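# Carry three desk items over to the counter

## Task

Move every one of the three items now on the desk onto the counter, then open the gripper and bring the robot away from them; the task fails if the robot topples or is left leaning.

## Robot and tools

Robot: TidyBot++, a mobile base (0.54 m long, 0.50 m wide, 0.38 m high) on four powered casters, carrying one seven-joint arm that ends in a two-finger gripper. The shoulder is 0.12 m ahead of the base centre and 0.68 m up. Arm segments: upper arm 0.42 m, forearm 0.31 m, hand 0.31 m. The arm starts folded, hand pointing down, wrist up to 0.08 m past the base front, elbow up to 1.15 m high. Cameras: base_camera (fixed on the base, about 0.34 m up, looking ahead and down, 644x364 images) and wrist_camera (fisheye on the hand, looking along the fingers, 644x476).

Frames: all positions are metres. Base frame: origin on the floor below the base centre, x ahead, y to the left, z up. Odometry frame: the base frame as it was when the scene began. base_odometry counts wheel turns only, so slipping shows as travel; its heading is in radians, left positive, -3.142 to 3.142. base_tilt is in degrees, positive when leaning forward or right.

move runs one action. Keys: base, joints, target, speeds, cameras, blocking; any other key makes the call invalid, an out-of-range number gets it refused.
- base: an object with any of translate_m (forward positive, -2 to 2 m), strafe_m (left positive, -2 to 2 m), rotate_rad (counter-clockwise seen from above positive, -6.3 to 6.3 rad). These are offsets from where the base last reported itself, measured along its axes at that moment; the base heads straight to the resulting point.
- joints: an object of absolute targets: joint_1_rad to joint_7_rad in radians and gripper_pos from 0 (open) to 1 (closed). joint_2_rad -2.249 to 2.249 (0 upper arm vertical, positive leans forward); joint_4_rad -2.579 to 2.579 (0 straight; negative bends forward when joint_3_rad is 3.14); joint_6_rad -2.099 to 2.099 (negative tips the hand forward). joint_1, 3, 5, 7 are unlimited and take the shorter way; joint_1_rad positive turns the arm clockwise from above, against the heading sign. With the hand down, joint_7_rad 1.57 opens the fingers left/right. Finger gap is about 85 x (1 - gripper_pos) mm.
- target: one list of seven numbers [x, y, z, qw, qx, qy, qz], an absolute hand pose in the base frame (metres, then a unit quaternion), in the same form as the hand_pose line. With target, joints may carry only gripper_pos.
- speeds: caps for this action on base motions only: translate_m and strafe_m 0.05 to 0.5 m/s, rotate_rad 0.1 to 1.57 rad/s. If translating and strafing together, give the cap under one key.
- cameras: list from base_camera, wrist_camera, all; omitted means all, [] means none.
- blocking: true (default) returns when everything is at rest; false returns in about half a second while motion continues. A later move overrides only what it names.
No action lasts over 15 s; base moves time out at 14 s.

wait takes seconds (0 to 10) and cameras, and returns the state. stop brakes all running motions. zoom_image takes camera and region [x0, y0, x1, y1] in pixels (top-left origin, at most 504 by 504) of that camera's latest image. finished_scene takes scene, the current scene's number, and cannot be undone.

Result lines: base_odometry, base_tilt, joint_positions, hand_pose (base frame; the point between the finger pads; its z axis runs out along the fingers, its y axis is the closing direction), hand_target (where the joints' targets would put the hand), motor_effort in percent with the peak of the last action in brackets, scene_time, and pictures naming the image order. base_status, joint_status and hand_status give done, moving, off_target, not_followed, stopped, contact_stop, time_out, torque_fault or limit_stop_at_motor_heat; move summarises the worst. gripper_pos 1 with done means empty fingers; off_target means something is held. on_its_own lists unrequested behaviour; earlier move shows a non-blocking move's progress. Warnings: joint command not followed (with cause:), pose unreachable, ARM HIT, MOTOR HOT, OVER-TEMPERATURE FAULT. A refusal, contact_stop, time_out or torque fault cancels the rest of that reply's move, wait and finished_scene calls.

Typical order: look with the cameras, drive near the desk, lower an open hand round an item, close, lift, drive to the counter, lower until it rests, open, raise the hand, back away, repeat for all three, then call finished_scene.

Practical notes: after a target reports done, correct by adding (wanted minus measured hand_pose) to your previous target; to hold still, resend hand_target, not hand_pose. A pointing-down hand reaches at most about 0.94 m high, and only near the base. Loads make the arm sag; never command a loaded joint to its current reading. Targets low and close in front of the base, or out of reach, go badly and can hit the base.

Avoid: driving or turning while the arm is caught on something high (tipping), stretching out from folded over nearby furniture or swinging a stretched arm sideways, pushing hard into furniture, dropping or releasing a moving item, gripping hard an item still resting on a surface, swinging loads fast, and long stretched-out holds that heat the motors. A blocked base or joint keeps pushing until given a new command; backing off or retracting the arm rights a slight lean. Loose items may occasionally get nudged.

Each tool is called after "Call:" as name(argument=value, ...) on one line, values as JSON.

## Session

Call:
move(joints={"joint_6_rad":-1.9,"joint_4_rad":-2.3,"joint_2_rad":-0.4})

Scene clock: 1.43 s.
move: not_followed
base_odometry: x=+0.000 y=+0.000 heading=+0.000
base_tilt: forward=-0.5 right=+0.5
base_status: not commanded
joint_positions: joint_1_rad=-0.014 joint_2_rad=-0.320 joint_3_rad=+3.177 joint_4_rad=-2.453 joint_5_rad=+0.004 joint_6_rad=-1.188 joint_7_rad=+1.599 gripper_pos=+0.000
joint_status: joint_2_rad not_followed (moved -0.019 of -0.099); joint_4_rad not_followed (moved +0.090 of +0.243); joint_6_rad not_followed (moved -0.361 of -1.074)
motor_effort: joint_1_rad=+1(1) joint_2_rad=-2(4) joint_3_rad=+0(1) joint_4_rad=+14(16) joint_5_rad=-1(1) joint_6_rad=-1(3) joint_7_rad=-1(2)
hand_pose: x=+0.1973 y=-0.0004 z=+0.6073 quat_wxyz=(-0.006, +0.996, +0.006, -0.090) (m; base frame)
hand_target: x=+0.1910 y=-0.0003 z=+0.6088 quat_wxyz=(-0.006, +0.995, +0.006, -0.099) (m; base frame)
hand_status: not commanded
pictures: base_camera, wrist_camera
joint command not followed: on one or more control steps a check withheld the commanded joint targets, and the robot was not sent them on those steps. On the call's last step the targets were still withheld.
cause: the commanded joint targets, or the way to them, would bring two parts of the arm too close to each other (its gripper and another part of the arm, with the joints from joint_2_rad to joint_7_rad between them).
camera_calibration:
wrist_camera: T_world_to_cam=[[0.0515455, -0.998271, 0.0282484, -0.0419577], [-0.988579, -0.0469931, 0.143193, 0.179459], [-0.141618, -0.0353067, -0.989292, 0.766333], [0, 0, 0, 1]] pos_world=[0.288098, -0.00639513, 0.733615]

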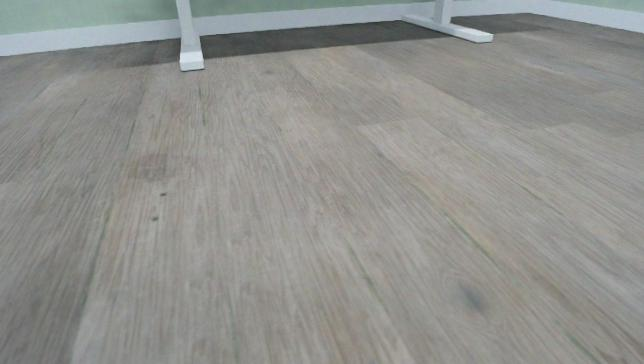

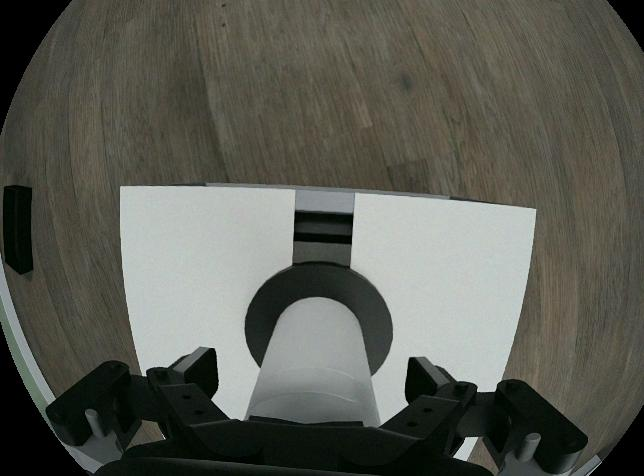

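Call:
move(joints={"joint_1_rad":0,"joint_2_rad":-0.36,"joint_3_rad":3.14,"joint_4_rad":-2.3,"joint_5_rad":0,"joint_6_rad":0.1,"joint_7_rad":1.57})

Call:
move(base={"rotate_rad":1.57}, cameras=["wrist_camera"])

Call:
move(base={"rotate_rad":1.57}, cameras=["wrist_camera"])

Call:
move(base={"rotate_rad":1.57}, cameras=["wrist_camera"])

Scene clock: 4.77 s.
move: done
base_odometry: x=+0.000 y=+0.000 heading=+0.000
base_tilt: forward=-0.5 right=+0.5
base_status: not commanded
joint_positions: joint_1_rad=-0.014 joint_2_rad=-0.380 joint_3_rad=+3.157 joint_4_rad=-2.293 joint_5_rad=+0.004 joint_6_rad=+0.064 joint_7_rad=+1.599 gripper_pos=+0.000
joint_status: all done
motor_effort: joint_1_rad=+0(1) joint_2_rad=-7(8) joint_3_rad=+1(2) joint_4_rad=+21(22) joint_5_rad=+0(2) joint_6_rad=+9(10) joint_7_rad=-1(2)
hand_pose: x=+0.5584 y=+0.0001 z=+0.8816 quat_wxyz=(+0.007, +0.798, +0.011, +0.602) (m; base frame)
hand_target: x=+0.5640 y=+0.0021 z=+0.8793 quat_wxyz=(+0.000, +0.796, +0.000, +0.606) (m; base frame)
hand_status: not commanded
pictures: base_camera, wrist_camera
held back during your reply time, on 14 control steps: two parts of the arm were too close to each other, or the arm's last command would have brought them too close.
led back after a hold: the arm was led back toward your command in small steps, so it may still be short of it.
joint command not followed: on one or more control steps a check withheld the commanded joint targets, and the robot was not sent them on those steps.
cause: the commanded joint targets, or the way to them, would bring two parts of the arm too close to each other (the joints from joint_3_rad to joint_7_rad lie between them).
camera_calibration:
wrist_camera: T_world_to_cam=[[-0.0284049, -0.997162, 0.0697247, -0.0597396], [-0.239635, -0.0609258, -0.968949, 1.05952], [0.970447, -0.0442314, -0.237225, -0.195193], [0, 0, 0, 1]] pos_world=[0.441625, -0.00365189, 0.984478]

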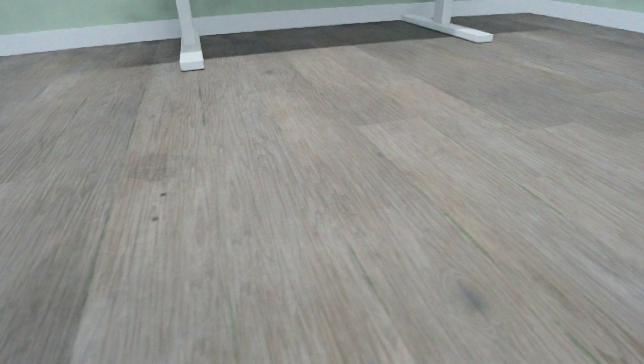

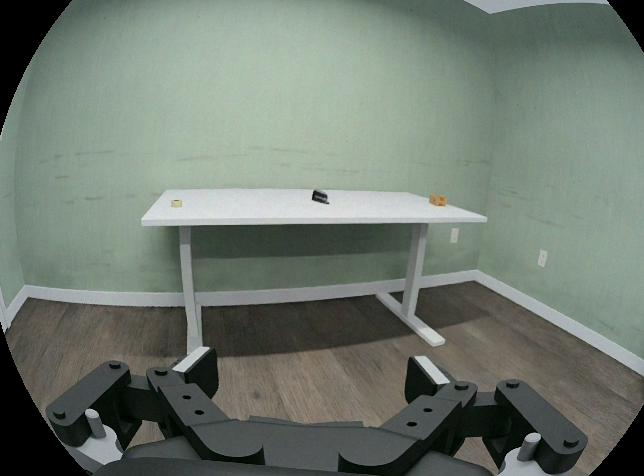

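Scene clock: 7.10 s.
move: done
base_odometry: x=+0.000 y=+0.000 heading=+1.570
base_tilt: forward=-0.4 right=+0.5
base_status: done
joint_positions: joint_1_rad=-0.014 joint_2_rad=-0.377 joint_3_rad=+3.148 joint_4_rad=-2.293 joint_5_rad=+0.004 joint_6_rad=+0.064 joint_7_rad=+1.599 gripper_pos=+0.000
joint_status: not commanded
motor_effort: joint_1_rad=+1(2) joint_2_rad=-7(8) joint_3_rad=+1(2) joint_4_rad=+21(21) joint_5_rad=+0(1) joint_6_rad=+9(10) joint_7_rad=-1(2)
hand_pose: x=+0.5590 y=+0.0047 z=+0.8801 quat_wxyz=(+0.006, +0.799, +0.016, +0.601) (m; base frame)
hand_target: x=+0.5640 y=+0.0021 z=+0.8793 quat_wxyz=(+0.000, +0.796, +0.000, +0.606) (m; base frame)
hand_status: not commanded
pictures: wrist_camera
camera_calibration:
wrist_camera: T_world_to_cam=[[-0.0194154, -0.99711, 0.0734528, -0.0633697], [-0.24211, -0.0665913, -0.967961, 1.05905], [0.970055, -0.036577, -0.240117, -0.193179], [0, 0, 0, 1]] pos_world=[0.44257, 0.000271036, 0.983388]

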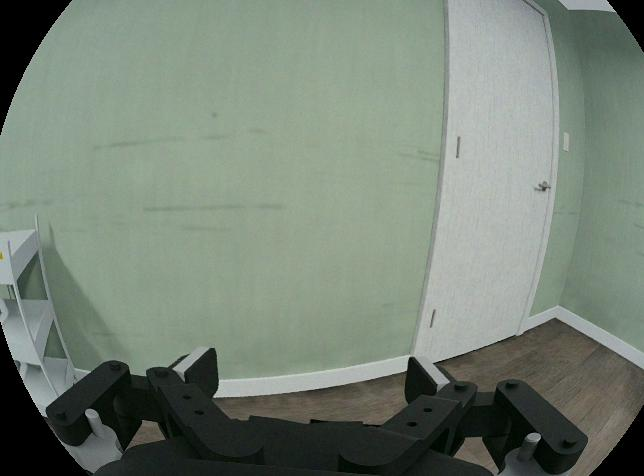

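Scene clock: 9.43 s.
move: done
base_odometry: x=+0.000 y=+0.000 heading=+3.139
base_tilt: forward=-0.5 right=+0.5
base_status: done
joint_positions: joint_1_rad=-0.014 joint_2_rad=-0.376 joint_3_rad=+3.144 joint_4_rad=-2.293 joint_5_rad=+0.004 joint_6_rad=+0.064 joint_7_rad=+1.599 gripper_pos=+0.000
joint_status: not commanded
motor_effort: joint_1_rad=+0(2) joint_2_rad=-8(8) joint_3_rad=+1(2) joint_4_rad=+21(21) joint_5_rad=+0(1) joint_6_rad=+9(10) joint_7_rad=-2(2)
hand_pose: x=+0.5590 y=+0.0063 z=+0.8799 quat_wxyz=(+0.006, +0.799, +0.017, +0.601) (m; base frame)
hand_target: x=+0.5640 y=+0.0021 z=+0.8793 quat_wxyz=(+0.000, +0.796, +0.000, +0.606) (m; base frame)
hand_status: not commanded
pictures: wrist_camera
camera_calibration:
wrist_camera: T_world_to_cam=[[-0.016194, -0.997071, 0.0747494, -0.06465], [-0.242438, -0.0686128, -0.967738, 1.05891], [0.970032, -0.0337937, -0.240617, -0.192786], [0, 0, 0, 1]] pos_world=[0.442682, 0.00167911, 0.983192]

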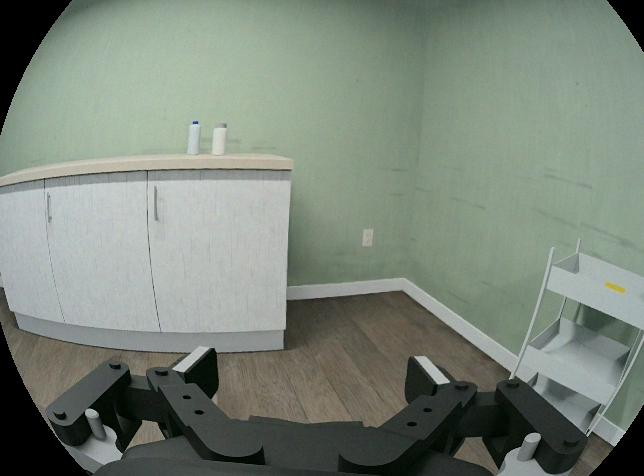

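Scene clock: 11.77 s.
move: done
base_odometry: x=+0.000 y=+0.000 heading=-1.574
base_tilt: forward=-0.5 right=+0.4
base_status: done
joint_positions: joint_1_rad=-0.014 joint_2_rad=-0.376 joint_3_rad=+3.142 joint_4_rad=-2.293 joint_5_rad=+0.004 joint_6_rad=+0.064 joint_7_rad=+1.599 gripper_pos=+0.000
joint_status: not commanded
motor_effort: joint_1_rad=+0(2) joint_2_rad=-7(9) joint_3_rad=+1(2) joint_4_rad=+21(21) joint_5_rad=+0(1) joint_6_rad=+9(10) joint_7_rad=-1(2)
hand_pose: x=+0.5590 y=+0.0072 z=+0.8798 quat_wxyz=(+0.006, +0.799, +0.018, +0.601) (m; base frame)
hand_target: x=+0.5640 y=+0.0021 z=+0.8793 quat_wxyz=(+0.000, +0.796, +0.000, +0.606) (m; base frame)
hand_status: not commanded
pictures: wrist_camera
camera_calibration:
wrist_camera: T_world_to_cam=[[-0.0145635, -0.99704, 0.0754936, -0.0653932], [-0.242552, -0.0697238, -0.96763, 1.05881], [0.970029, -0.0324032, -0.240819, -0.192595], [0, 0, 0, 1]] pos_world=[0.442687, 0.002384, 0.983093]

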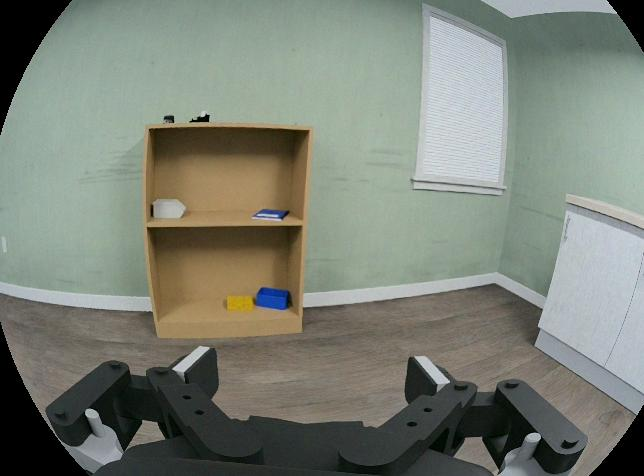

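Call:
move(base={"rotate_rad":1.574}, cameras=[])

Call:
move(base={"translate_m":0.75})

Call:
zoom_image(camera="wrist_camera", region=[50, 100, 554, 350])

Scene clock: 14.47 s.
move: done
base_odometry: x=+0.000 y=+0.000 heading=-0.001
base_tilt: forward=-0.5 right=+0.4
base_status: done
joint_positions: joint_1_rad=-0.013 joint_2_rad=-0.376 joint_3_rad=+3.141 joint_4_rad=-2.293 joint_5_rad=+0.004 joint_6_rad=+0.064 joint_7_rad=+1.599 gripper_pos=+0.000
joint_status: not commanded
motor_effort: joint_1_rad=+1(2) joint_2_rad=-7(9) joint_3_rad=+1(3) joint_4_rad=+21(21) joint_5_rad=+0(1) joint_6_rad=+9(10) joint_7_rad=-1(1)
hand_pose: x=+0.5591 y=+0.0077 z=+0.8797 quat_wxyz=(+0.005, +0.799, +0.019, +0.601) (m; base frame)
hand_target: x=+0.5640 y=+0.0021 z=+0.8793 quat_wxyz=(+0.000, +0.796, +0.000, +0.606) (m; base frame)
hand_status: not commanded
pictures: none
No camera images: "cameras" was empty.

Scene clock: 17.37 s.
move: done
base_odometry: x=+0.750 y=-0.001 heading=+0.000
base_tilt: forward=-0.5 right=+0.5
base_status: done
joint_positions: joint_1_rad=-0.013 joint_2_rad=-0.370 joint_3_rad=+3.141 joint_4_rad=-2.293 joint_5_rad=+0.004 joint_6_rad=+0.066 joint_7_rad=+1.599 gripper_pos=+0.000
joint_status: not commanded
motor_effort: joint_1_rad=+1(1) joint_2_rad=-7(10) joint_3_rad=+1(2) joint_4_rad=+21(22) joint_5_rad=-1(1) joint_6_rad=+9(10) joint_7_rad=+0(2)
hand_pose: x=+0.5603 y=+0.0077 z=+0.8777 quat_wxyz=(+0.005, +0.801, +0.019, +0.599) (m; base frame)
hand_target: x=+0.5640 y=+0.0021 z=+0.8793 quat_wxyz=(+0.000, +0.796, +0.000, +0.606) (m; base frame)
hand_status: not commanded
pictures: base_camera, wrist_camera
camera_calibration:
wrist_camera: T_world_to_cam=[[-0.0132947, -0.997016, 0.0760476, -0.0658532], [-0.246687, -0.070433, -0.966532, 1.05849], [0.969004, -0.0316098, -0.245015, -0.190079], [0, 0, 0, 1]] pos_world=[0.444427, 0.00288742, 0.981499]

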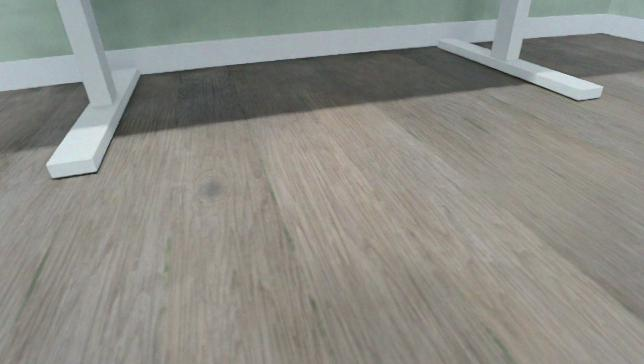

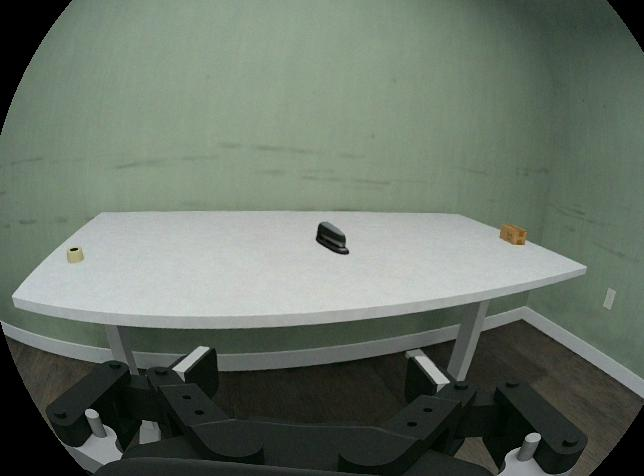

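Scaled by 1.000.

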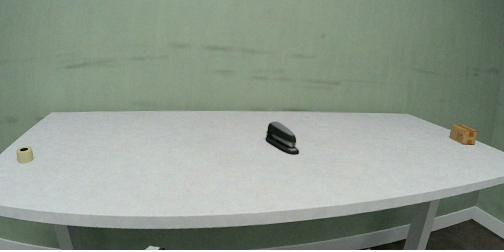

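Call:
move(base={"translate_m":0.55,"strafe_m":-0.28}, cameras=[])

Call:
move(target=[0.56,0.2,0.92,-0.08,0.902,0.301,0.299])

Scene clock: 21.47 s.
move: done
base_odometry: x=+1.300 y=-0.281 heading=+0.000
base_tilt: forward=-0.5 right=+0.5
base_status: done
joint_positions: joint_1_rad=-0.013 joint_2_rad=-0.366 joint_3_rad=+3.141 joint_4_rad=-2.293 joint_5_rad=+0.004 joint_6_rad=+0.066 joint_7_rad=+1.599 gripper_pos=+0.000
joint_status: not commanded
motor_effort: joint_1_rad=+0(1) joint_2_rad=-8(10) joint_3_rad=+1(3) joint_4_rad=+21(22) joint_5_rad=+0(1) joint_6_rad=+9(10) joint_7_rad=-2(2)
hand_pose: x=+0.5611 y=+0.0077 z=+0.8760 quat_wxyz=(+0.005, +0.802, +0.019, +0.597) (m; base frame)
hand_target: x=+0.5640 y=+0.0021 z=+0.8793 quat_wxyz=(+0.000, +0.796, +0.000, +0.606) (m; base frame)
hand_status: not commanded
pictures: none
No camera images: "cameras" was empty.

Scene clock: 24.10 s.
move: done
base_odometry: x=+1.300 y=-0.281 heading=+0.000
base_tilt: forward=-0.5 right=+0.6
base_status: not commanded
joint_positions: joint_1_rad=-0.159 joint_2_rad=-0.028 joint_3_rad=+3.016 joint_4_rad=-1.357 joint_5_rad=-0.079 joint_6_rad=-1.137 joint_7_rad=+1.834 gripper_pos=+0.000
joint_status: not commanded
motor_effort: joint_1_rad=+0(1) joint_2_rad=-18(19) joint_3_rad=+1(1) joint_4_rad=+20(22) joint_5_rad=-1(1) joint_6_rad=+6(10) joint_7_rad=-1(2)
hand_pose: x=+0.5791 y=+0.1600 z=+0.9352 quat_wxyz=(-0.041, +0.909, +0.252, +0.330) (m; base frame)
hand_target: x=+0.5600 y=+0.2000 z=+0.9200 quat_wxyz=(-0.080, +0.902, +0.301, +0.299) (m; base frame)
hand_status: done (0.047 m and 8.1 deg from the pose sent, 0.197 m and 49.8 deg at the start)
pictures: base_camera, wrist_camera
camera_calibration:
wrist_camera: T_world_to_cam=[[0.477669, -0.865774, 0.149225, -0.291911], [-0.616612, -0.451375, -0.64502, 1.10398], [0.625798, 0.216092, -0.749454, 0.441473], [0, 0, 0, 1]] pos_world=[0.543894, 0.150183, 1.08651]

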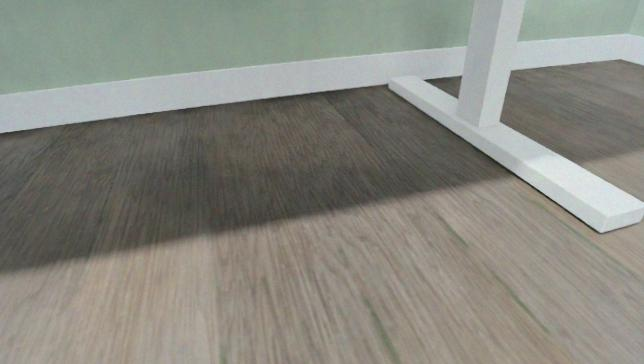

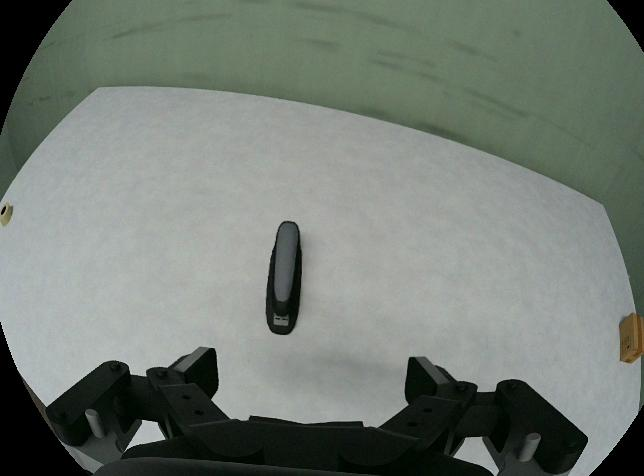

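Call:
move(target=[0.72,0.28,0.85,-0.08,0.927,0.28,0.24])

Scene clock: 26.30 s.
move: done
base_odometry: x=+1.300 y=-0.281 heading=+0.000
base_tilt: forward=-0.5 right=+0.4
base_status: not commanded
joint_positions: joint_1_rad=-0.301 joint_2_rad=+0.505 joint_3_rad=+3.016 joint_4_rad=-0.819 joint_5_rad=-0.079 joint_6_rad=-1.263 joint_7_rad=+1.807 gripper_pos=+0.000
joint_status: not commanded
motor_effort: joint_1_rad=+0(1) joint_2_rad=-38(40) joint_3_rad=-1(2) joint_4_rad=+19(20) joint_5_rad=-2(2) joint_6_rad=+5(7) joint_7_rad=-1(2)
hand_pose: x=+0.7279 y=+0.2800 z=+0.8673 quat_wxyz=(-0.092, +0.912, +0.296, +0.268) (m; base frame)
hand_target: x=+0.7200 y=+0.2800 z=+0.8500 quat_wxyz=(-0.080, +0.926, +0.280, +0.240) (m; base frame)
hand_status: done (0.019 m and 4.3 deg from the pose sent, 0.204 m and 11.9 deg at the start)
pictures: base_camera, wrist_camera
camera_calibration:
wrist_camera: T_world_to_cam=[[0.58952, -0.806298, 0.0484616, -0.25961], [-0.644886, -0.505935, -0.572846, 1.17934], [0.486403, 0.306452, -0.818229, 0.407351], [0, 0, 0, 1]] pos_world=[0.715447, 0.262512, 1.02147]

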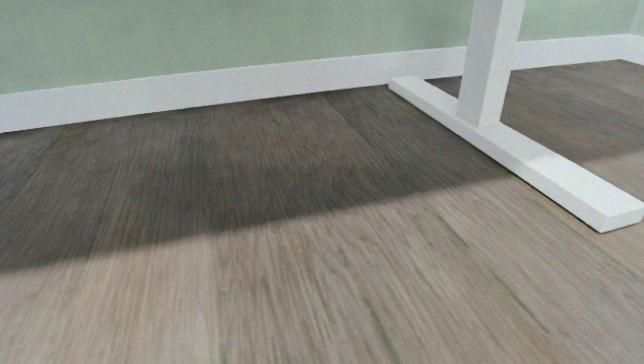

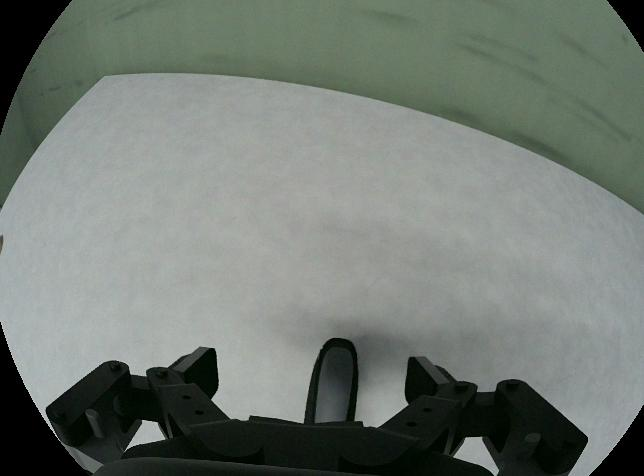

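Call:
move(target=[0.722,0.268,0.775,-0.069,0.931,0.258,0.245])

Call:
zoom_image(camera="wrist_camera", region=[150, 250, 500, 476])

Scene clock: 28.33 s.
move: done
base_odometry: x=+1.300 y=-0.281 heading=+0.000
base_tilt: forward=-0.4 right=+0.5
base_status: not commanded
joint_positions: joint_1_rad=-0.301 joint_2_rad=+0.490 joint_3_rad=+3.016 joint_4_rad=-1.104 joint_5_rad=-0.079 joint_6_rad=-1.073 joint_7_rad=+1.777 gripper_pos=+0.000
joint_status: not commanded
motor_effort: joint_1_rad=+1(1) joint_2_rad=-37(39) joint_3_rad=-2(2) joint_4_rad=+19(20) joint_5_rad=-1(2) joint_6_rad=+5(5) joint_7_rad=-1(2)
hand_pose: x=+0.7103 y=+0.2773 z=+0.7739 quat_wxyz=(-0.090, +0.929, +0.278, +0.228) (m; base frame)
hand_target: x=+0.7220 y=+0.2680 z=+0.7750 quat_wxyz=(-0.069, +0.932, +0.258, +0.245) (m; base frame)
hand_status: done (0.015 m and 3.9 deg from the pose sent, 0.093 m and 6.1 deg at the start)
pictures: base_camera, wrist_camera
camera_calibration:
wrist_camera: T_world_to_cam=[[0.563487, -0.825957, 0.0166737, -0.198361], [-0.707728, -0.493043, -0.505993, 1.10243], [0.426149, 0.27332, -0.862376, 0.42643], [0, 0, 0, 1]] pos_world=[0.71027, 0.263155, 0.928872]

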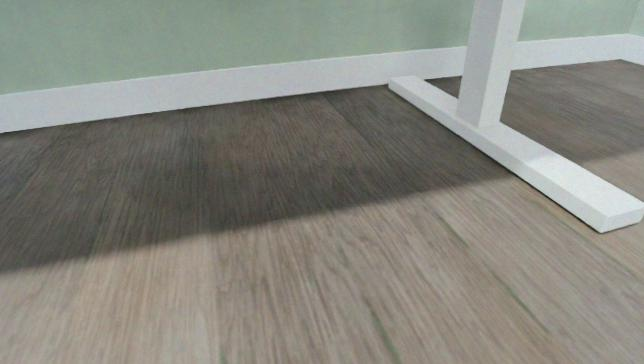

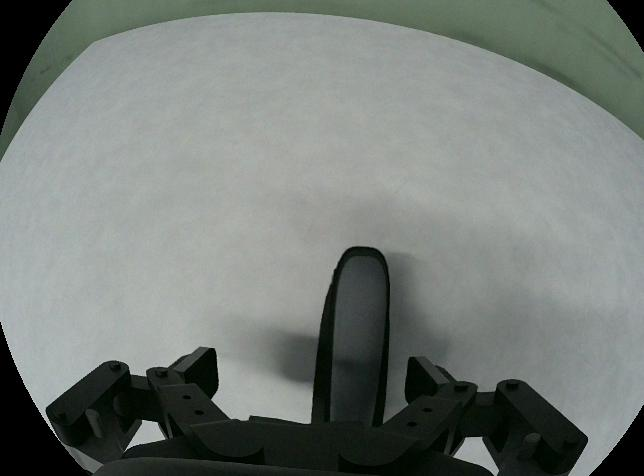

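Scaled by 1.440.

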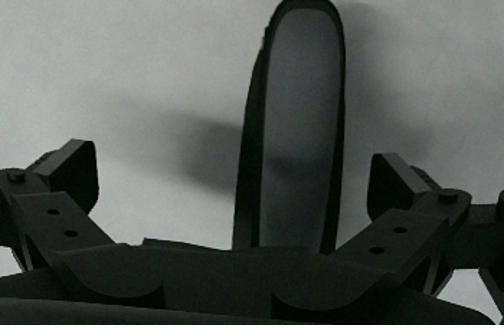

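Call:
move(target=[0.737,0.252,0.757,-0.062,0.931,0.246,0.256])

Call:
zoom_image(camera="wrist_camera", region=[150, 250, 500, 476])

Scene clock: 29.90 s.
move: done
base_odometry: x=+1.300 y=-0.281 heading=+0.000
base_tilt: forward=-0.4 right=+0.5
base_status: not commanded
joint_positions: joint_1_rad=-0.297 joint_2_rad=+0.489 joint_3_rad=+3.016 joint_4_rad=-1.159 joint_5_rad=-0.079 joint_6_rad=-0.988 joint_7_rad=+1.776 gripper_pos=+0.000
joint_status: not commanded
motor_effort: joint_1_rad=+0(1) joint_2_rad=-37(39) joint_3_rad=-1(2) joint_4_rad=+20(20) joint_5_rad=-1(2) joint_6_rad=+5(5) joint_7_rad=+0(2)
hand_pose: x=+0.7185 y=+0.2775 z=+0.7614 quat_wxyz=(-0.090, +0.927, +0.272, +0.243) (m; base frame)
hand_target: x=+0.7370 y=+0.2520 z=+0.7570 quat_wxyz=(-0.062, +0.933, +0.246, +0.256) (m; base frame)
hand_status: done (0.032 m and 4.7 deg from the pose sent, 0.040 m and 5.9 deg at the start)
pictures: base_camera, wrist_camera
camera_calibration:
wrist_camera: T_world_to_cam=[[0.552399, -0.833274, 0.0225682, -0.197182], [-0.699449, -0.478071, -0.531243, 1.11111], [0.453461, 0.277673, -0.846919, 0.379523], [0, 0, 0, 1]] pos_world=[0.71399, 0.2615, 0.916146]

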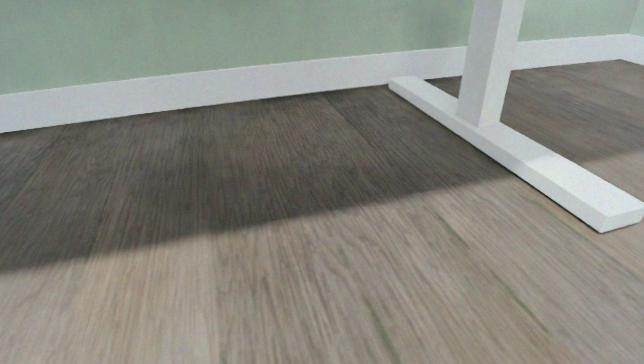

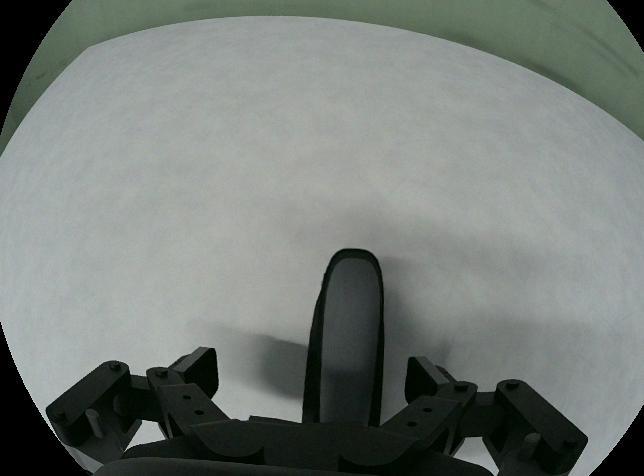

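Scaled by 1.440.

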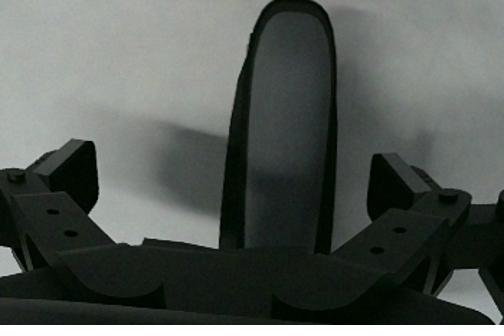

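Call:
move(base={"strafe_m":-0.022}, cameras=[])

Call:
move(target=[0.737,0.258,0.735,-0.062,0.931,0.246,0.256])

Call:
zoom_image(camera="wrist_camera", region=[150, 250, 500, 476])

Scene clock: 31.03 s.
move: done
base_odometry: x=+1.300 y=-0.303 heading=+0.000
base_tilt: forward=-0.5 right=+0.5
base_status: done
joint_positions: joint_1_rad=-0.286 joint_2_rad=+0.489 joint_3_rad=+3.016 joint_4_rad=-1.159 joint_5_rad=-0.077 joint_6_rad=-0.988 joint_7_rad=+1.776 gripper_pos=+0.000
joint_status: not commanded
motor_effort: joint_1_rad=+0(3) joint_2_rad=-37(39) joint_3_rad=-1(3) joint_4_rad=+20(20) joint_5_rad=-1(2) joint_6_rad=+5(5) joint_7_rad=-1(2)
hand_pose: x=+0.7218 y=+0.2705 z=+0.7616 quat_wxyz=(-0.088, +0.928, +0.267, +0.244) (m; base frame)
hand_target: x=+0.7370 y=+0.2520 z=+0.7570 quat_wxyz=(-0.062, +0.933, +0.246, +0.256) (m; base frame)
hand_status: not commanded
pictures: none
No camera images: "cameras" was empty.

Scene clock: 31.77 s.
move: done
base_odometry: x=+1.300 y=-0.303 heading=+0.000
base_tilt: forward=-0.4 right=+0.5
base_status: not commanded
joint_positions: joint_1_rad=-0.286 joint_2_rad=+0.490 joint_3_rad=+3.016 joint_4_rad=-1.210 joint_5_rad=-0.074 joint_6_rad=-0.925 joint_7_rad=+1.768 gripper_pos=+0.000
joint_status: not commanded
motor_effort: joint_1_rad=+0(1) joint_2_rad=-37(38) joint_3_rad=-2(2) joint_4_rad=+19(20) joint_5_rad=-1(2) joint_6_rad=+5(5) joint_7_rad=+0(1)
hand_pose: x=+0.7237 y=+0.2704 z=+0.7468 quat_wxyz=(-0.088, +0.928, +0.261, +0.249) (m; base frame)
hand_target: x=+0.7370 y=+0.2580 z=+0.7350 quat_wxyz=(-0.062, +0.933, +0.246, +0.256) (m; base frame)
hand_status: done (0.022 m and 3.5 deg from the pose sent, 0.033 m and 4.1 deg at the start)
pictures: base_camera, wrist_camera
camera_calibration:
wrist_camera: T_world_to_cam=[[0.532142, -0.846284, 0.0250852, -0.189298], [-0.705328, -0.459509, -0.539781, 1.10924], [0.468335, 0.269547, -0.841431, 0.354172], [0, 0, 0, 1]] pos_world=[0.717238, 0.254039, 0.901505]

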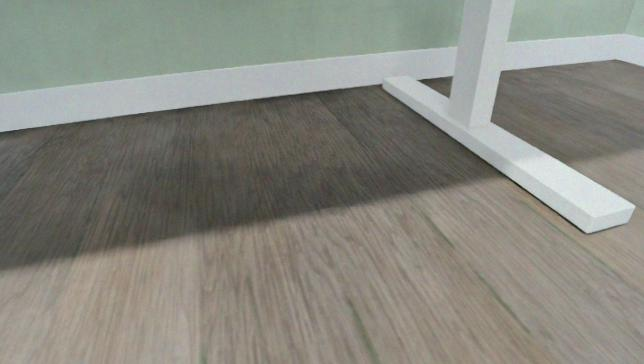

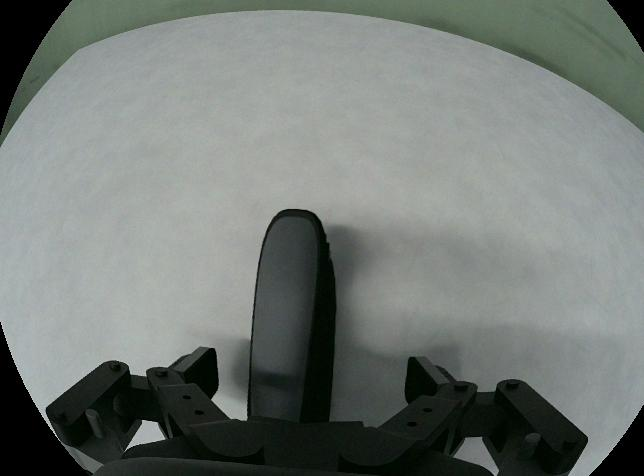

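Scaled by 1.440.

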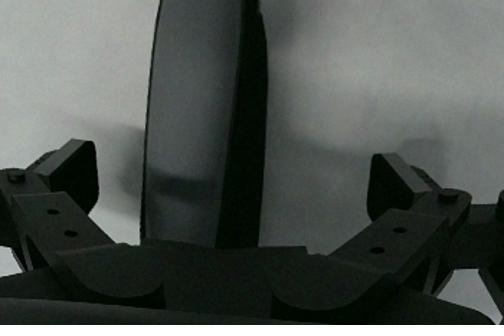

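Call:
move(base={"strafe_m":0.008}, cameras=[])

Call:
move(target=[0.737,0.258,0.72,-0.062,0.931,0.246,0.256])

Call:
zoom_image(camera="wrist_camera", region=[150, 250, 500, 476])

Scene clock: 32.73 s.
move: done
base_odometry: x=+1.300 y=-0.295 heading=+0.000
base_tilt: forward=-0.4 right=+0.6
base_status: done
joint_positions: joint_1_rad=-0.287 joint_2_rad=+0.490 joint_3_rad=+3.016 joint_4_rad=-1.210 joint_5_rad=-0.073 joint_6_rad=-0.924 joint_7_rad=+1.768 gripper_pos=+0.000
joint_status: not commanded
motor_effort: joint_1_rad=+0(4) joint_2_rad=-37(40) joint_3_rad=-2(3) joint_4_rad=+19(21) joint_5_rad=-2(2) joint_6_rad=+5(6) joint_7_rad=-1(1)
hand_pose: x=+0.7234 y=+0.2714 z=+0.7468 quat_wxyz=(-0.088, +0.928, +0.262, +0.249) (m; base frame)
hand_target: x=+0.7370 y=+0.2580 z=+0.7350 quat_wxyz=(-0.062, +0.933, +0.246, +0.256) (m; base frame)
hand_status: not commanded
pictures: none
No camera images: "cameras" was empty.

Scene clock: 33.43 s.
move: done
base_odometry: x=+1.300 y=-0.295 heading=+0.000
base_tilt: forward=-0.4 right=+0.5
base_status: not commanded
joint_positions: joint_1_rad=-0.287 joint_2_rad=+0.491 joint_3_rad=+3.016 joint_4_rad=-1.247 joint_5_rad=-0.072 joint_6_rad=-0.879 joint_7_rad=+1.768 gripper_pos=+0.000
joint_status: not commanded
motor_effort: joint_1_rad=+0(1) joint_2_rad=-37(39) joint_3_rad=-1(2) joint_4_rad=+19(20) joint_5_rad=-1(2) joint_6_rad=+6(6) joint_7_rad=-1(2)
hand_pose: x=+0.7239 y=+0.2715 z=+0.7355 quat_wxyz=(-0.087, +0.928, +0.261, +0.252) (m; base frame)
hand_target: x=+0.7370 y=+0.2580 z=+0.7200 quat_wxyz=(-0.062, +0.933, +0.246, +0.256) (m; base frame)
hand_status: done (0.024 m and 3.4 deg from the pose sent, 0.033 m and 3.6 deg at the start)
pictures: base_camera, wrist_camera
camera_calibration:
wrist_camera: T_world_to_cam=[[0.530735, -0.847089, 0.0275784, -0.188737], [-0.702415, -0.457834, -0.544978, 1.10507], [0.474272, 0.269868, -0.837996, 0.33735], [0, 0, 0, 1]] pos_world=[0.716393, 0.255022, 0.890144]

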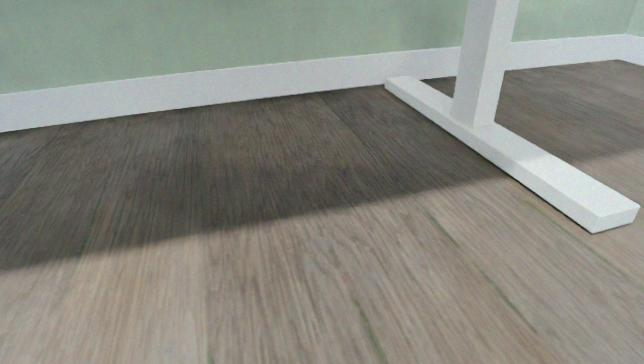

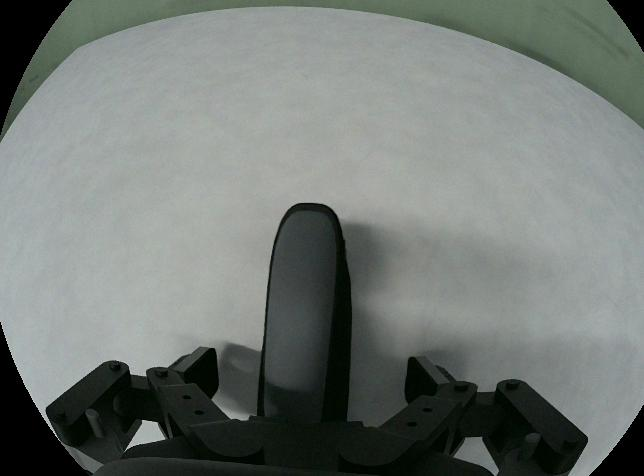

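Scaled by 1.440.

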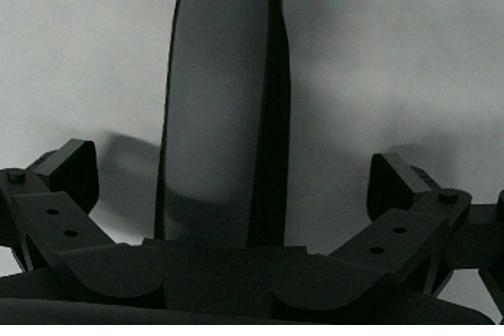

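Call:
move(target=[0.737,0.258,0.71,-0.062,0.931,0.246,0.256], cameras=["wrist_camera"])

Call:
move(joints={"gripper_pos":1}, cameras=["wrist_camera"])

Scene clock: 34.33 s.
move: done
base_odometry: x=+1.300 y=-0.295 heading=+0.000
base_tilt: forward=-0.5 right=+0.5
base_status: not commanded
joint_positions: joint_1_rad=-0.287 joint_2_rad=+0.490 joint_3_rad=+3.016 joint_4_rad=-1.261 joint_5_rad=-0.072 joint_6_rad=-0.847 joint_7_rad=+1.768 gripper_pos=+0.000
joint_status: not commanded
motor_effort: joint_1_rad=+0(1) joint_2_rad=-35(38) joint_3_rad=-1(2) joint_4_rad=+19(20) joint_5_rad=-1(2) joint_6_rad=+5(5) joint_7_rad=-1(1)
hand_pose: x=+0.7279 y=+0.2726 z=+0.7344 quat_wxyz=(-0.088, +0.926, +0.259, +0.262) (m; base frame)
hand_target: x=+0.7370 y=+0.2580 z=+0.7100 quat_wxyz=(-0.062, +0.933, +0.246, +0.256) (m; base frame)
hand_status: done (0.030 m and 3.4 deg from the pose sent, 0.032 m and 3.4 deg at the start)
pictures: wrist_camera
camera_calibration:
wrist_camera: T_world_to_cam=[[0.527485, -0.848978, 0.0315553, -0.189928], [-0.694189, -0.45213, -0.560071, 1.11126], [0.489755, 0.273524, -0.827843, 0.314516], [0, 0, 0, 1]] pos_world=[0.71757, 0.25516, 0.888746]

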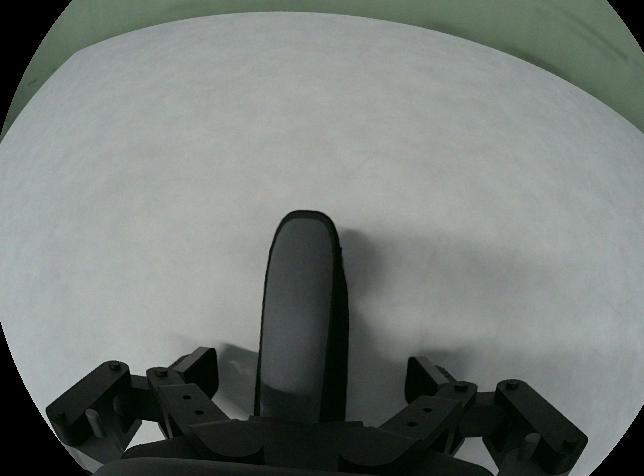

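Scene clock: 35.43 s.
move: off_target
base_odometry: x=+1.300 y=-0.295 heading=+0.000
base_tilt: forward=-0.5 right=+0.4
base_status: not commanded
joint_positions: joint_1_rad=-0.287 joint_2_rad=+0.480 joint_3_rad=+3.016 joint_4_rad=-1.259 joint_5_rad=-0.060 joint_6_rad=-0.835 joint_7_rad=+1.767 gripper_pos=+0.618
joint_status: gripper_pos off_target (ended at +0.618, target +1.000)
motor_effort: joint_1_rad=-1(3) joint_2_rad=-30(34) joint_3_rad=-2(4) joint_4_rad=+16(18) joint_5_rad=-1(3) joint_6_rad=+4(5) joint_7_rad=+0(2)
hand_pose: x=+0.7319 y=+0.2708 z=+0.7436 quat_wxyz=(-0.083, +0.922, +0.261, +0.274) (m; base frame)
hand_target: x=+0.7370 y=+0.2580 z=+0.7100 quat_wxyz=(-0.062, +0.933, +0.246, +0.256) (m; base frame)
hand_status: not commanded
pictures: wrist_camera
camera_calibration:
wrist_camera: T_world_to_cam=[[0.526594, -0.848741, 0.0483414, -0.205728], [-0.678777, -0.454015, -0.577176, 1.12034], [0.511821, 0.271124, -0.815188, 0.295653], [0, 0, 0, 1]] pos_world=[0.717476, 0.253883, 0.897592]

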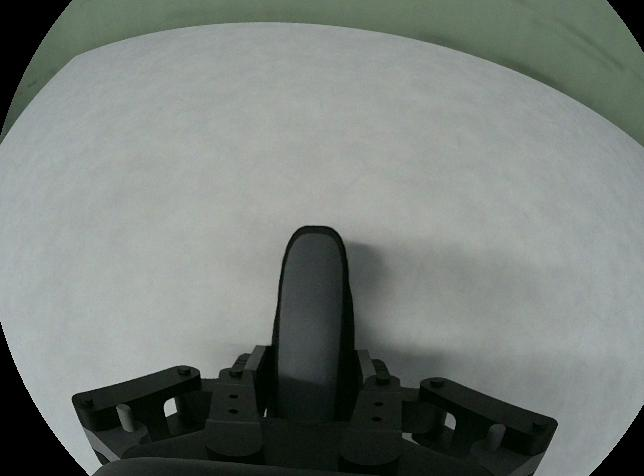

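Call:
move(target=[0.71,0.25,0.80,-0.069,0.931,0.258,0.250], cameras=["wrist_camera"])

Call:
move(target=[0.58,0.1,0.92,0,0.94,0,0.342], cameras=["wrist_camera"])

Call:
move(base={"translate_m":-1.1}, cameras=["wrist_camera"])

Call:
move(base={"rotate_rad":3.1416}, cameras=["wrist_camera"])

Scene clock: 37.17 s.
move: done
base_odometry: x=+1.300 y=-0.295 heading=+0.000
base_tilt: forward=-0.4 right=+0.5
base_status: not commanded
joint_positions: joint_1_rad=-0.287 joint_2_rad=+0.432 joint_3_rad=+3.016 joint_4_rad=-1.137 joint_5_rad=-0.060 joint_6_rad=-1.028 joint_7_rad=+1.767 gripper_pos=+0.618
joint_status: not commanded
motor_effort: joint_1_rad=+1(1) joint_2_rad=-37(43) joint_3_rad=-1(2) joint_4_rad=+21(22) joint_5_rad=-1(2) joint_6_rad=+6(6) joint_7_rad=-1(2)
hand_pose: x=+0.7130 y=+0.2639 z=+0.8015 quat_wxyz=(-0.081, +0.923, +0.269, +0.262) (m; base frame)
hand_target: x=+0.7100 y=+0.2500 z=+0.8000 quat_wxyz=(-0.069, +0.931, +0.258, +0.250) (m; base frame)
hand_status: done (0.014 m and 2.5 deg from the pose sent, 0.064 m and 3.3 deg at the start)
pictures: wrist_camera
camera_calibration:
wrist_camera: T_world_to_cam=[[0.540373, -0.839991, 0.0491067, -0.217225], [-0.68263, -0.471768, -0.558078, 1.12994], [0.491948, 0.268049, -0.828334, 0.379939], [0, 0, 0, 1]] pos_world=[0.701805, 0.24876, 0.955979]

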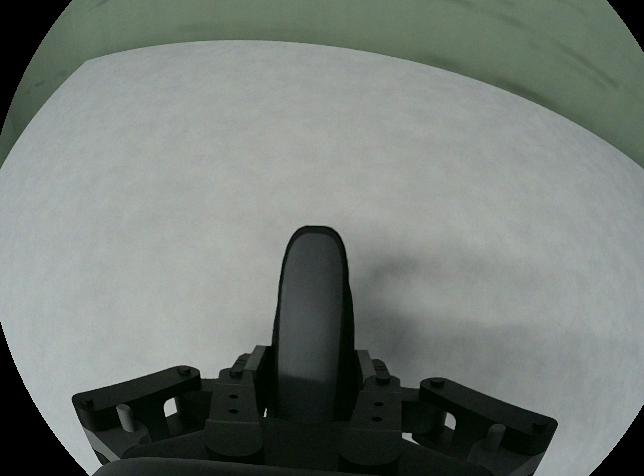

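Scene clock: 39.20 s.
move: done
base_odometry: x=+1.300 y=-0.295 heading=+0.000
base_tilt: forward=-0.5 right=+0.5
base_status: not commanded
joint_positions: joint_1_rad=-0.165 joint_2_rad=-0.059 joint_3_rad=+2.959 joint_4_rad=-1.443 joint_5_rad=+0.144 joint_6_rad=-1.060 joint_7_rad=+1.263 gripper_pos=+0.618
joint_status: not commanded
motor_effort: joint_1_rad=+0(1) joint_2_rad=-19(40) joint_3_rad=+1(2) joint_4_rad=+21(22) joint_5_rad=+1(2) joint_6_rad=+7(8) joint_7_rad=+0(2)
hand_pose: x=+0.5837 y=+0.1313 z=+0.9240 quat_wxyz=(-0.038, +0.937, +0.032, +0.347) (m; base frame)
hand_target: x=+0.5800 y=+0.1000 z=+0.9200 quat_wxyz=(+0.000, +0.940, +0.000, +0.342) (m; base frame)
hand_status: done (0.032 m and 5.7 deg from the pose sent, 0.242 m and 33.6 deg at the start)
pictures: wrist_camera
camera_calibration:
wrist_camera: T_world_to_cam=[[0.0794977, -0.996791, 0.00940817, 0.0615022], [-0.730822, -0.0646991, -0.679495, 1.13435], [0.677923, 0.0471426, -0.73362, 0.413513], [0, 0, 0, 1]] pos_world=[0.543792, 0.115202, 1.07357]

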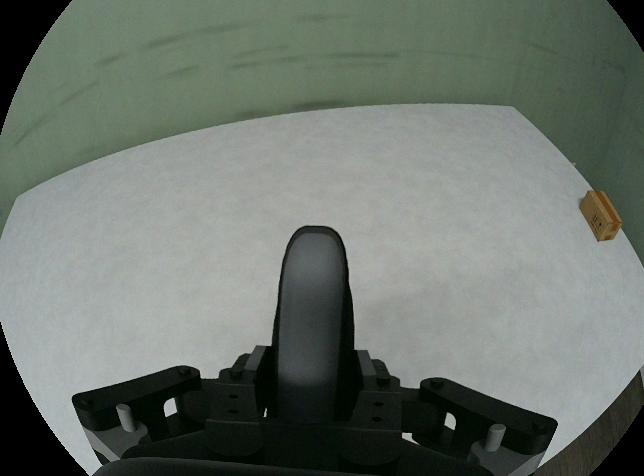

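Scene clock: 42.80 s.
move: done
base_odometry: x=+0.200 y=-0.295 heading=+0.001
base_tilt: forward=-0.5 right=+0.5
base_status: done
joint_positions: joint_1_rad=-0.162 joint_2_rad=-0.063 joint_3_rad=+2.956 joint_4_rad=-1.446 joint_5_rad=+0.147 joint_6_rad=-1.063 joint_7_rad=+1.261 gripper_pos=+0.618
joint_status: not commanded
motor_effort: joint_1_rad=+0(1) joint_2_rad=-19(24) joint_3_rad=+1(2) joint_4_rad=+21(23) joint_5_rad=+1(1) joint_6_rad=+7(8) joint_7_rad=+0(2)
hand_pose: x=+0.5819 y=+0.1295 z=+0.9242 quat_wxyz=(-0.036, +0.937, +0.031, +0.346) (m; base frame)
hand_target: x=+0.5800 y=+0.1000 z=+0.9200 quat_wxyz=(+0.000, +0.940, +0.000, +0.342) (m; base frame)
hand_status: not commanded
pictures: wrist_camera
camera_calibration:
wrist_camera: T_world_to_cam=[[0.0765575, -0.996985, 0.0126436, 0.0586012], [-0.7312, -0.0647601, -0.679083, 1.13294], [0.677854, 0.0427439, -0.733953, 0.415913], [0, 0, 0, 1]] pos_world=[0.541988, 0.114016, 1.07388]

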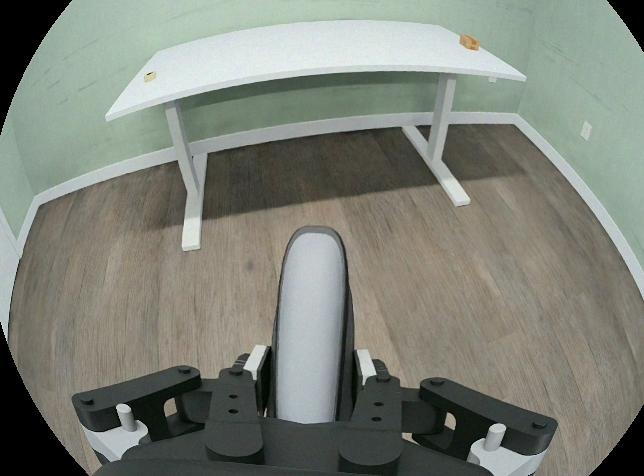

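Scene clock: 46.17 s.
move: done
base_odometry: x=+0.200 y=-0.295 heading=-3.141
base_tilt: forward=-0.4 right=+0.4
base_status: done
joint_positions: joint_1_rad=-0.154 joint_2_rad=-0.063 joint_3_rad=+2.947 joint_4_rad=-1.446 joint_5_rad=+0.153 joint_6_rad=-1.063 joint_7_rad=+1.261 gripper_pos=+0.618
joint_status: not commanded
motor_effort: joint_1_rad=+0(2) joint_2_rad=-19(22) joint_3_rad=+1(3) joint_4_rad=+22(22) joint_5_rad=+1(2) joint_6_rad=+7(8) joint_7_rad=-1(2)
hand_pose: x=+0.5822 y=+0.1284 z=+0.9244 quat_wxyz=(-0.033, +0.937, +0.032, +0.347) (m; base frame)
hand_target: x=+0.5800 y=+0.1000 z=+0.9200 quat_wxyz=(+0.000, +0.940, +0.000, +0.342) (m; base frame)
hand_status: not commanded
pictures: wrist_camera
camera_calibration:
wrist_camera: T_world_to_cam=[[0.0758523, -0.996943, 0.01874, 0.052273], [-0.729896, -0.068319, -0.680135, 1.13389], [0.679336, 0.0379116, -0.732847, 0.414653], [0, 0, 0, 1]] pos_world=[0.541971, 0.113859, 1.0741]

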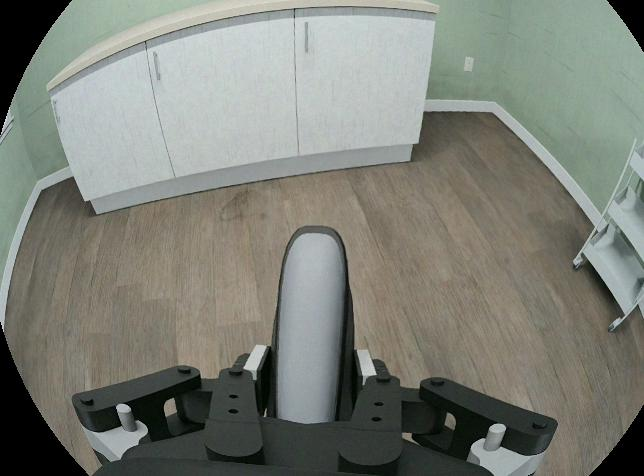

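Call:
move(base={"rotate_rad":0.3}, target=[0.56,0.05,1.03,0,0.94,0,0.342], cameras=["wrist_camera"])

Call:
move(base={"translate_m":1.15})

Scene clock: 49.33 s.
move: done
base_odometry: x=+0.200 y=-0.295 heading=-2.842
base_tilt: forward=-0.5 right=+0.5
base_status: done
joint_positions: joint_1_rad=-0.120 joint_2_rad=-0.063 joint_3_rad=+3.038 joint_4_rad=-1.072 joint_5_rad=+0.153 joint_6_rad=-1.401 joint_7_rad=+1.340 gripper_pos=+0.618
joint_status: not commanded
motor_effort: joint_1_rad=+0(3) joint_2_rad=-16(21) joint_3_rad=+1(3) joint_4_rad=+20(23) joint_5_rad=+1(2) joint_6_rad=+7(8) joint_7_rad=-1(1)
hand_pose: x=+0.5621 y=+0.0563 z=+1.0406 quat_wxyz=(-0.004, +0.931, -0.017, +0.365) (m; base frame)
hand_target: x=+0.5600 y=+0.0500 z=+1.0300 quat_wxyz=(+0.000, +0.940, +0.000, +0.342) (m; base frame)
hand_status: done (0.012 m and 3.5 deg from the pose sent, 0.133 m and 5.3 deg at the start)
pictures: wrist_camera
camera_calibration:
wrist_camera: T_world_to_cam=[[-0.0380442, -0.998594, 0.0369137, 0.0249182], [-0.709149, 0.000954048, -0.705058, 1.20362], [0.704031, -0.0530007, -0.708188, 0.481757], [0, 0, 0, 1]] pos_world=[0.515321, 0.0492683, 1.18888]

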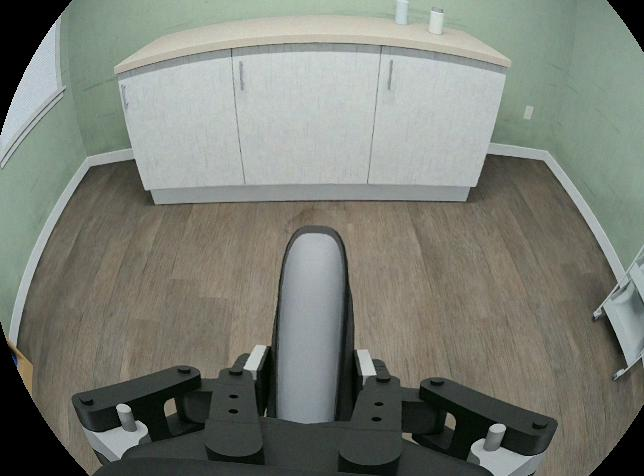

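Scene clock: 52.93 s.
move: done
base_odometry: x=-0.899 y=-0.635 heading=-2.841
base_tilt: forward=-0.5 right=+0.5
base_status: done
joint_positions: joint_1_rad=-0.120 joint_2_rad=-0.049 joint_3_rad=+3.038 joint_4_rad=-1.070 joint_5_rad=+0.153 joint_6_rad=-1.407 joint_7_rad=+1.340 gripper_pos=+0.618
joint_status: not commanded
motor_effort: joint_1_rad=+0(1) joint_2_rad=-17(21) joint_3_rad=+1(1) joint_4_rad=+19(20) joint_5_rad=+1(1) joint_6_rad=+8(9) joint_7_rad=+0(2)
hand_pose: x=+0.5660 y=+0.0566 z=+1.0339 quat_wxyz=(-0.003, +0.934, -0.017, +0.357) (m; base frame)
hand_target: x=+0.5600 y=+0.0500 z=+1.0300 quat_wxyz=(+0.000, +0.940, +0.000, +0.342) (m; base frame)
hand_status: not commanded
pictures: base_camera, wrist_camera
camera_calibration:
wrist_camera: T_world_to_cam=[[-0.0380859, -0.998491, 0.0395565, 0.0228856], [-0.721312, 0.0000746734, -0.69261, 1.19579], [0.691563, -0.0549113, -0.720226, 0.493882], [0, 0, 0, 1]] pos_world=[0.521858, 0.0498815, 1.18302]

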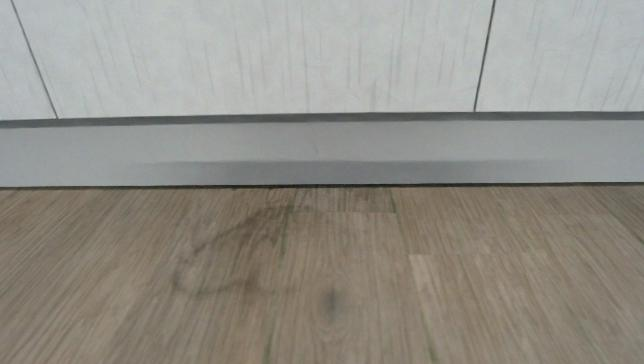

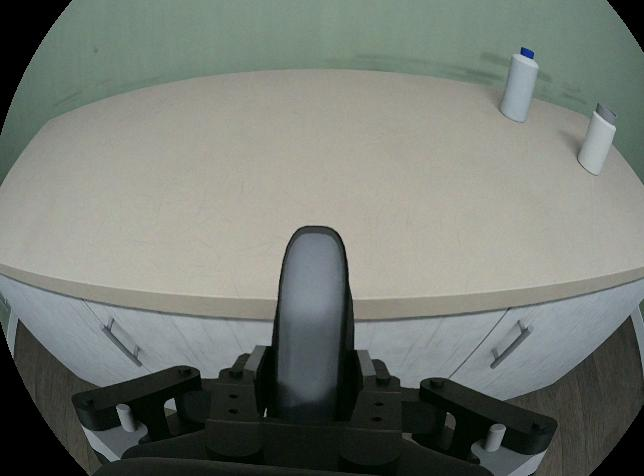

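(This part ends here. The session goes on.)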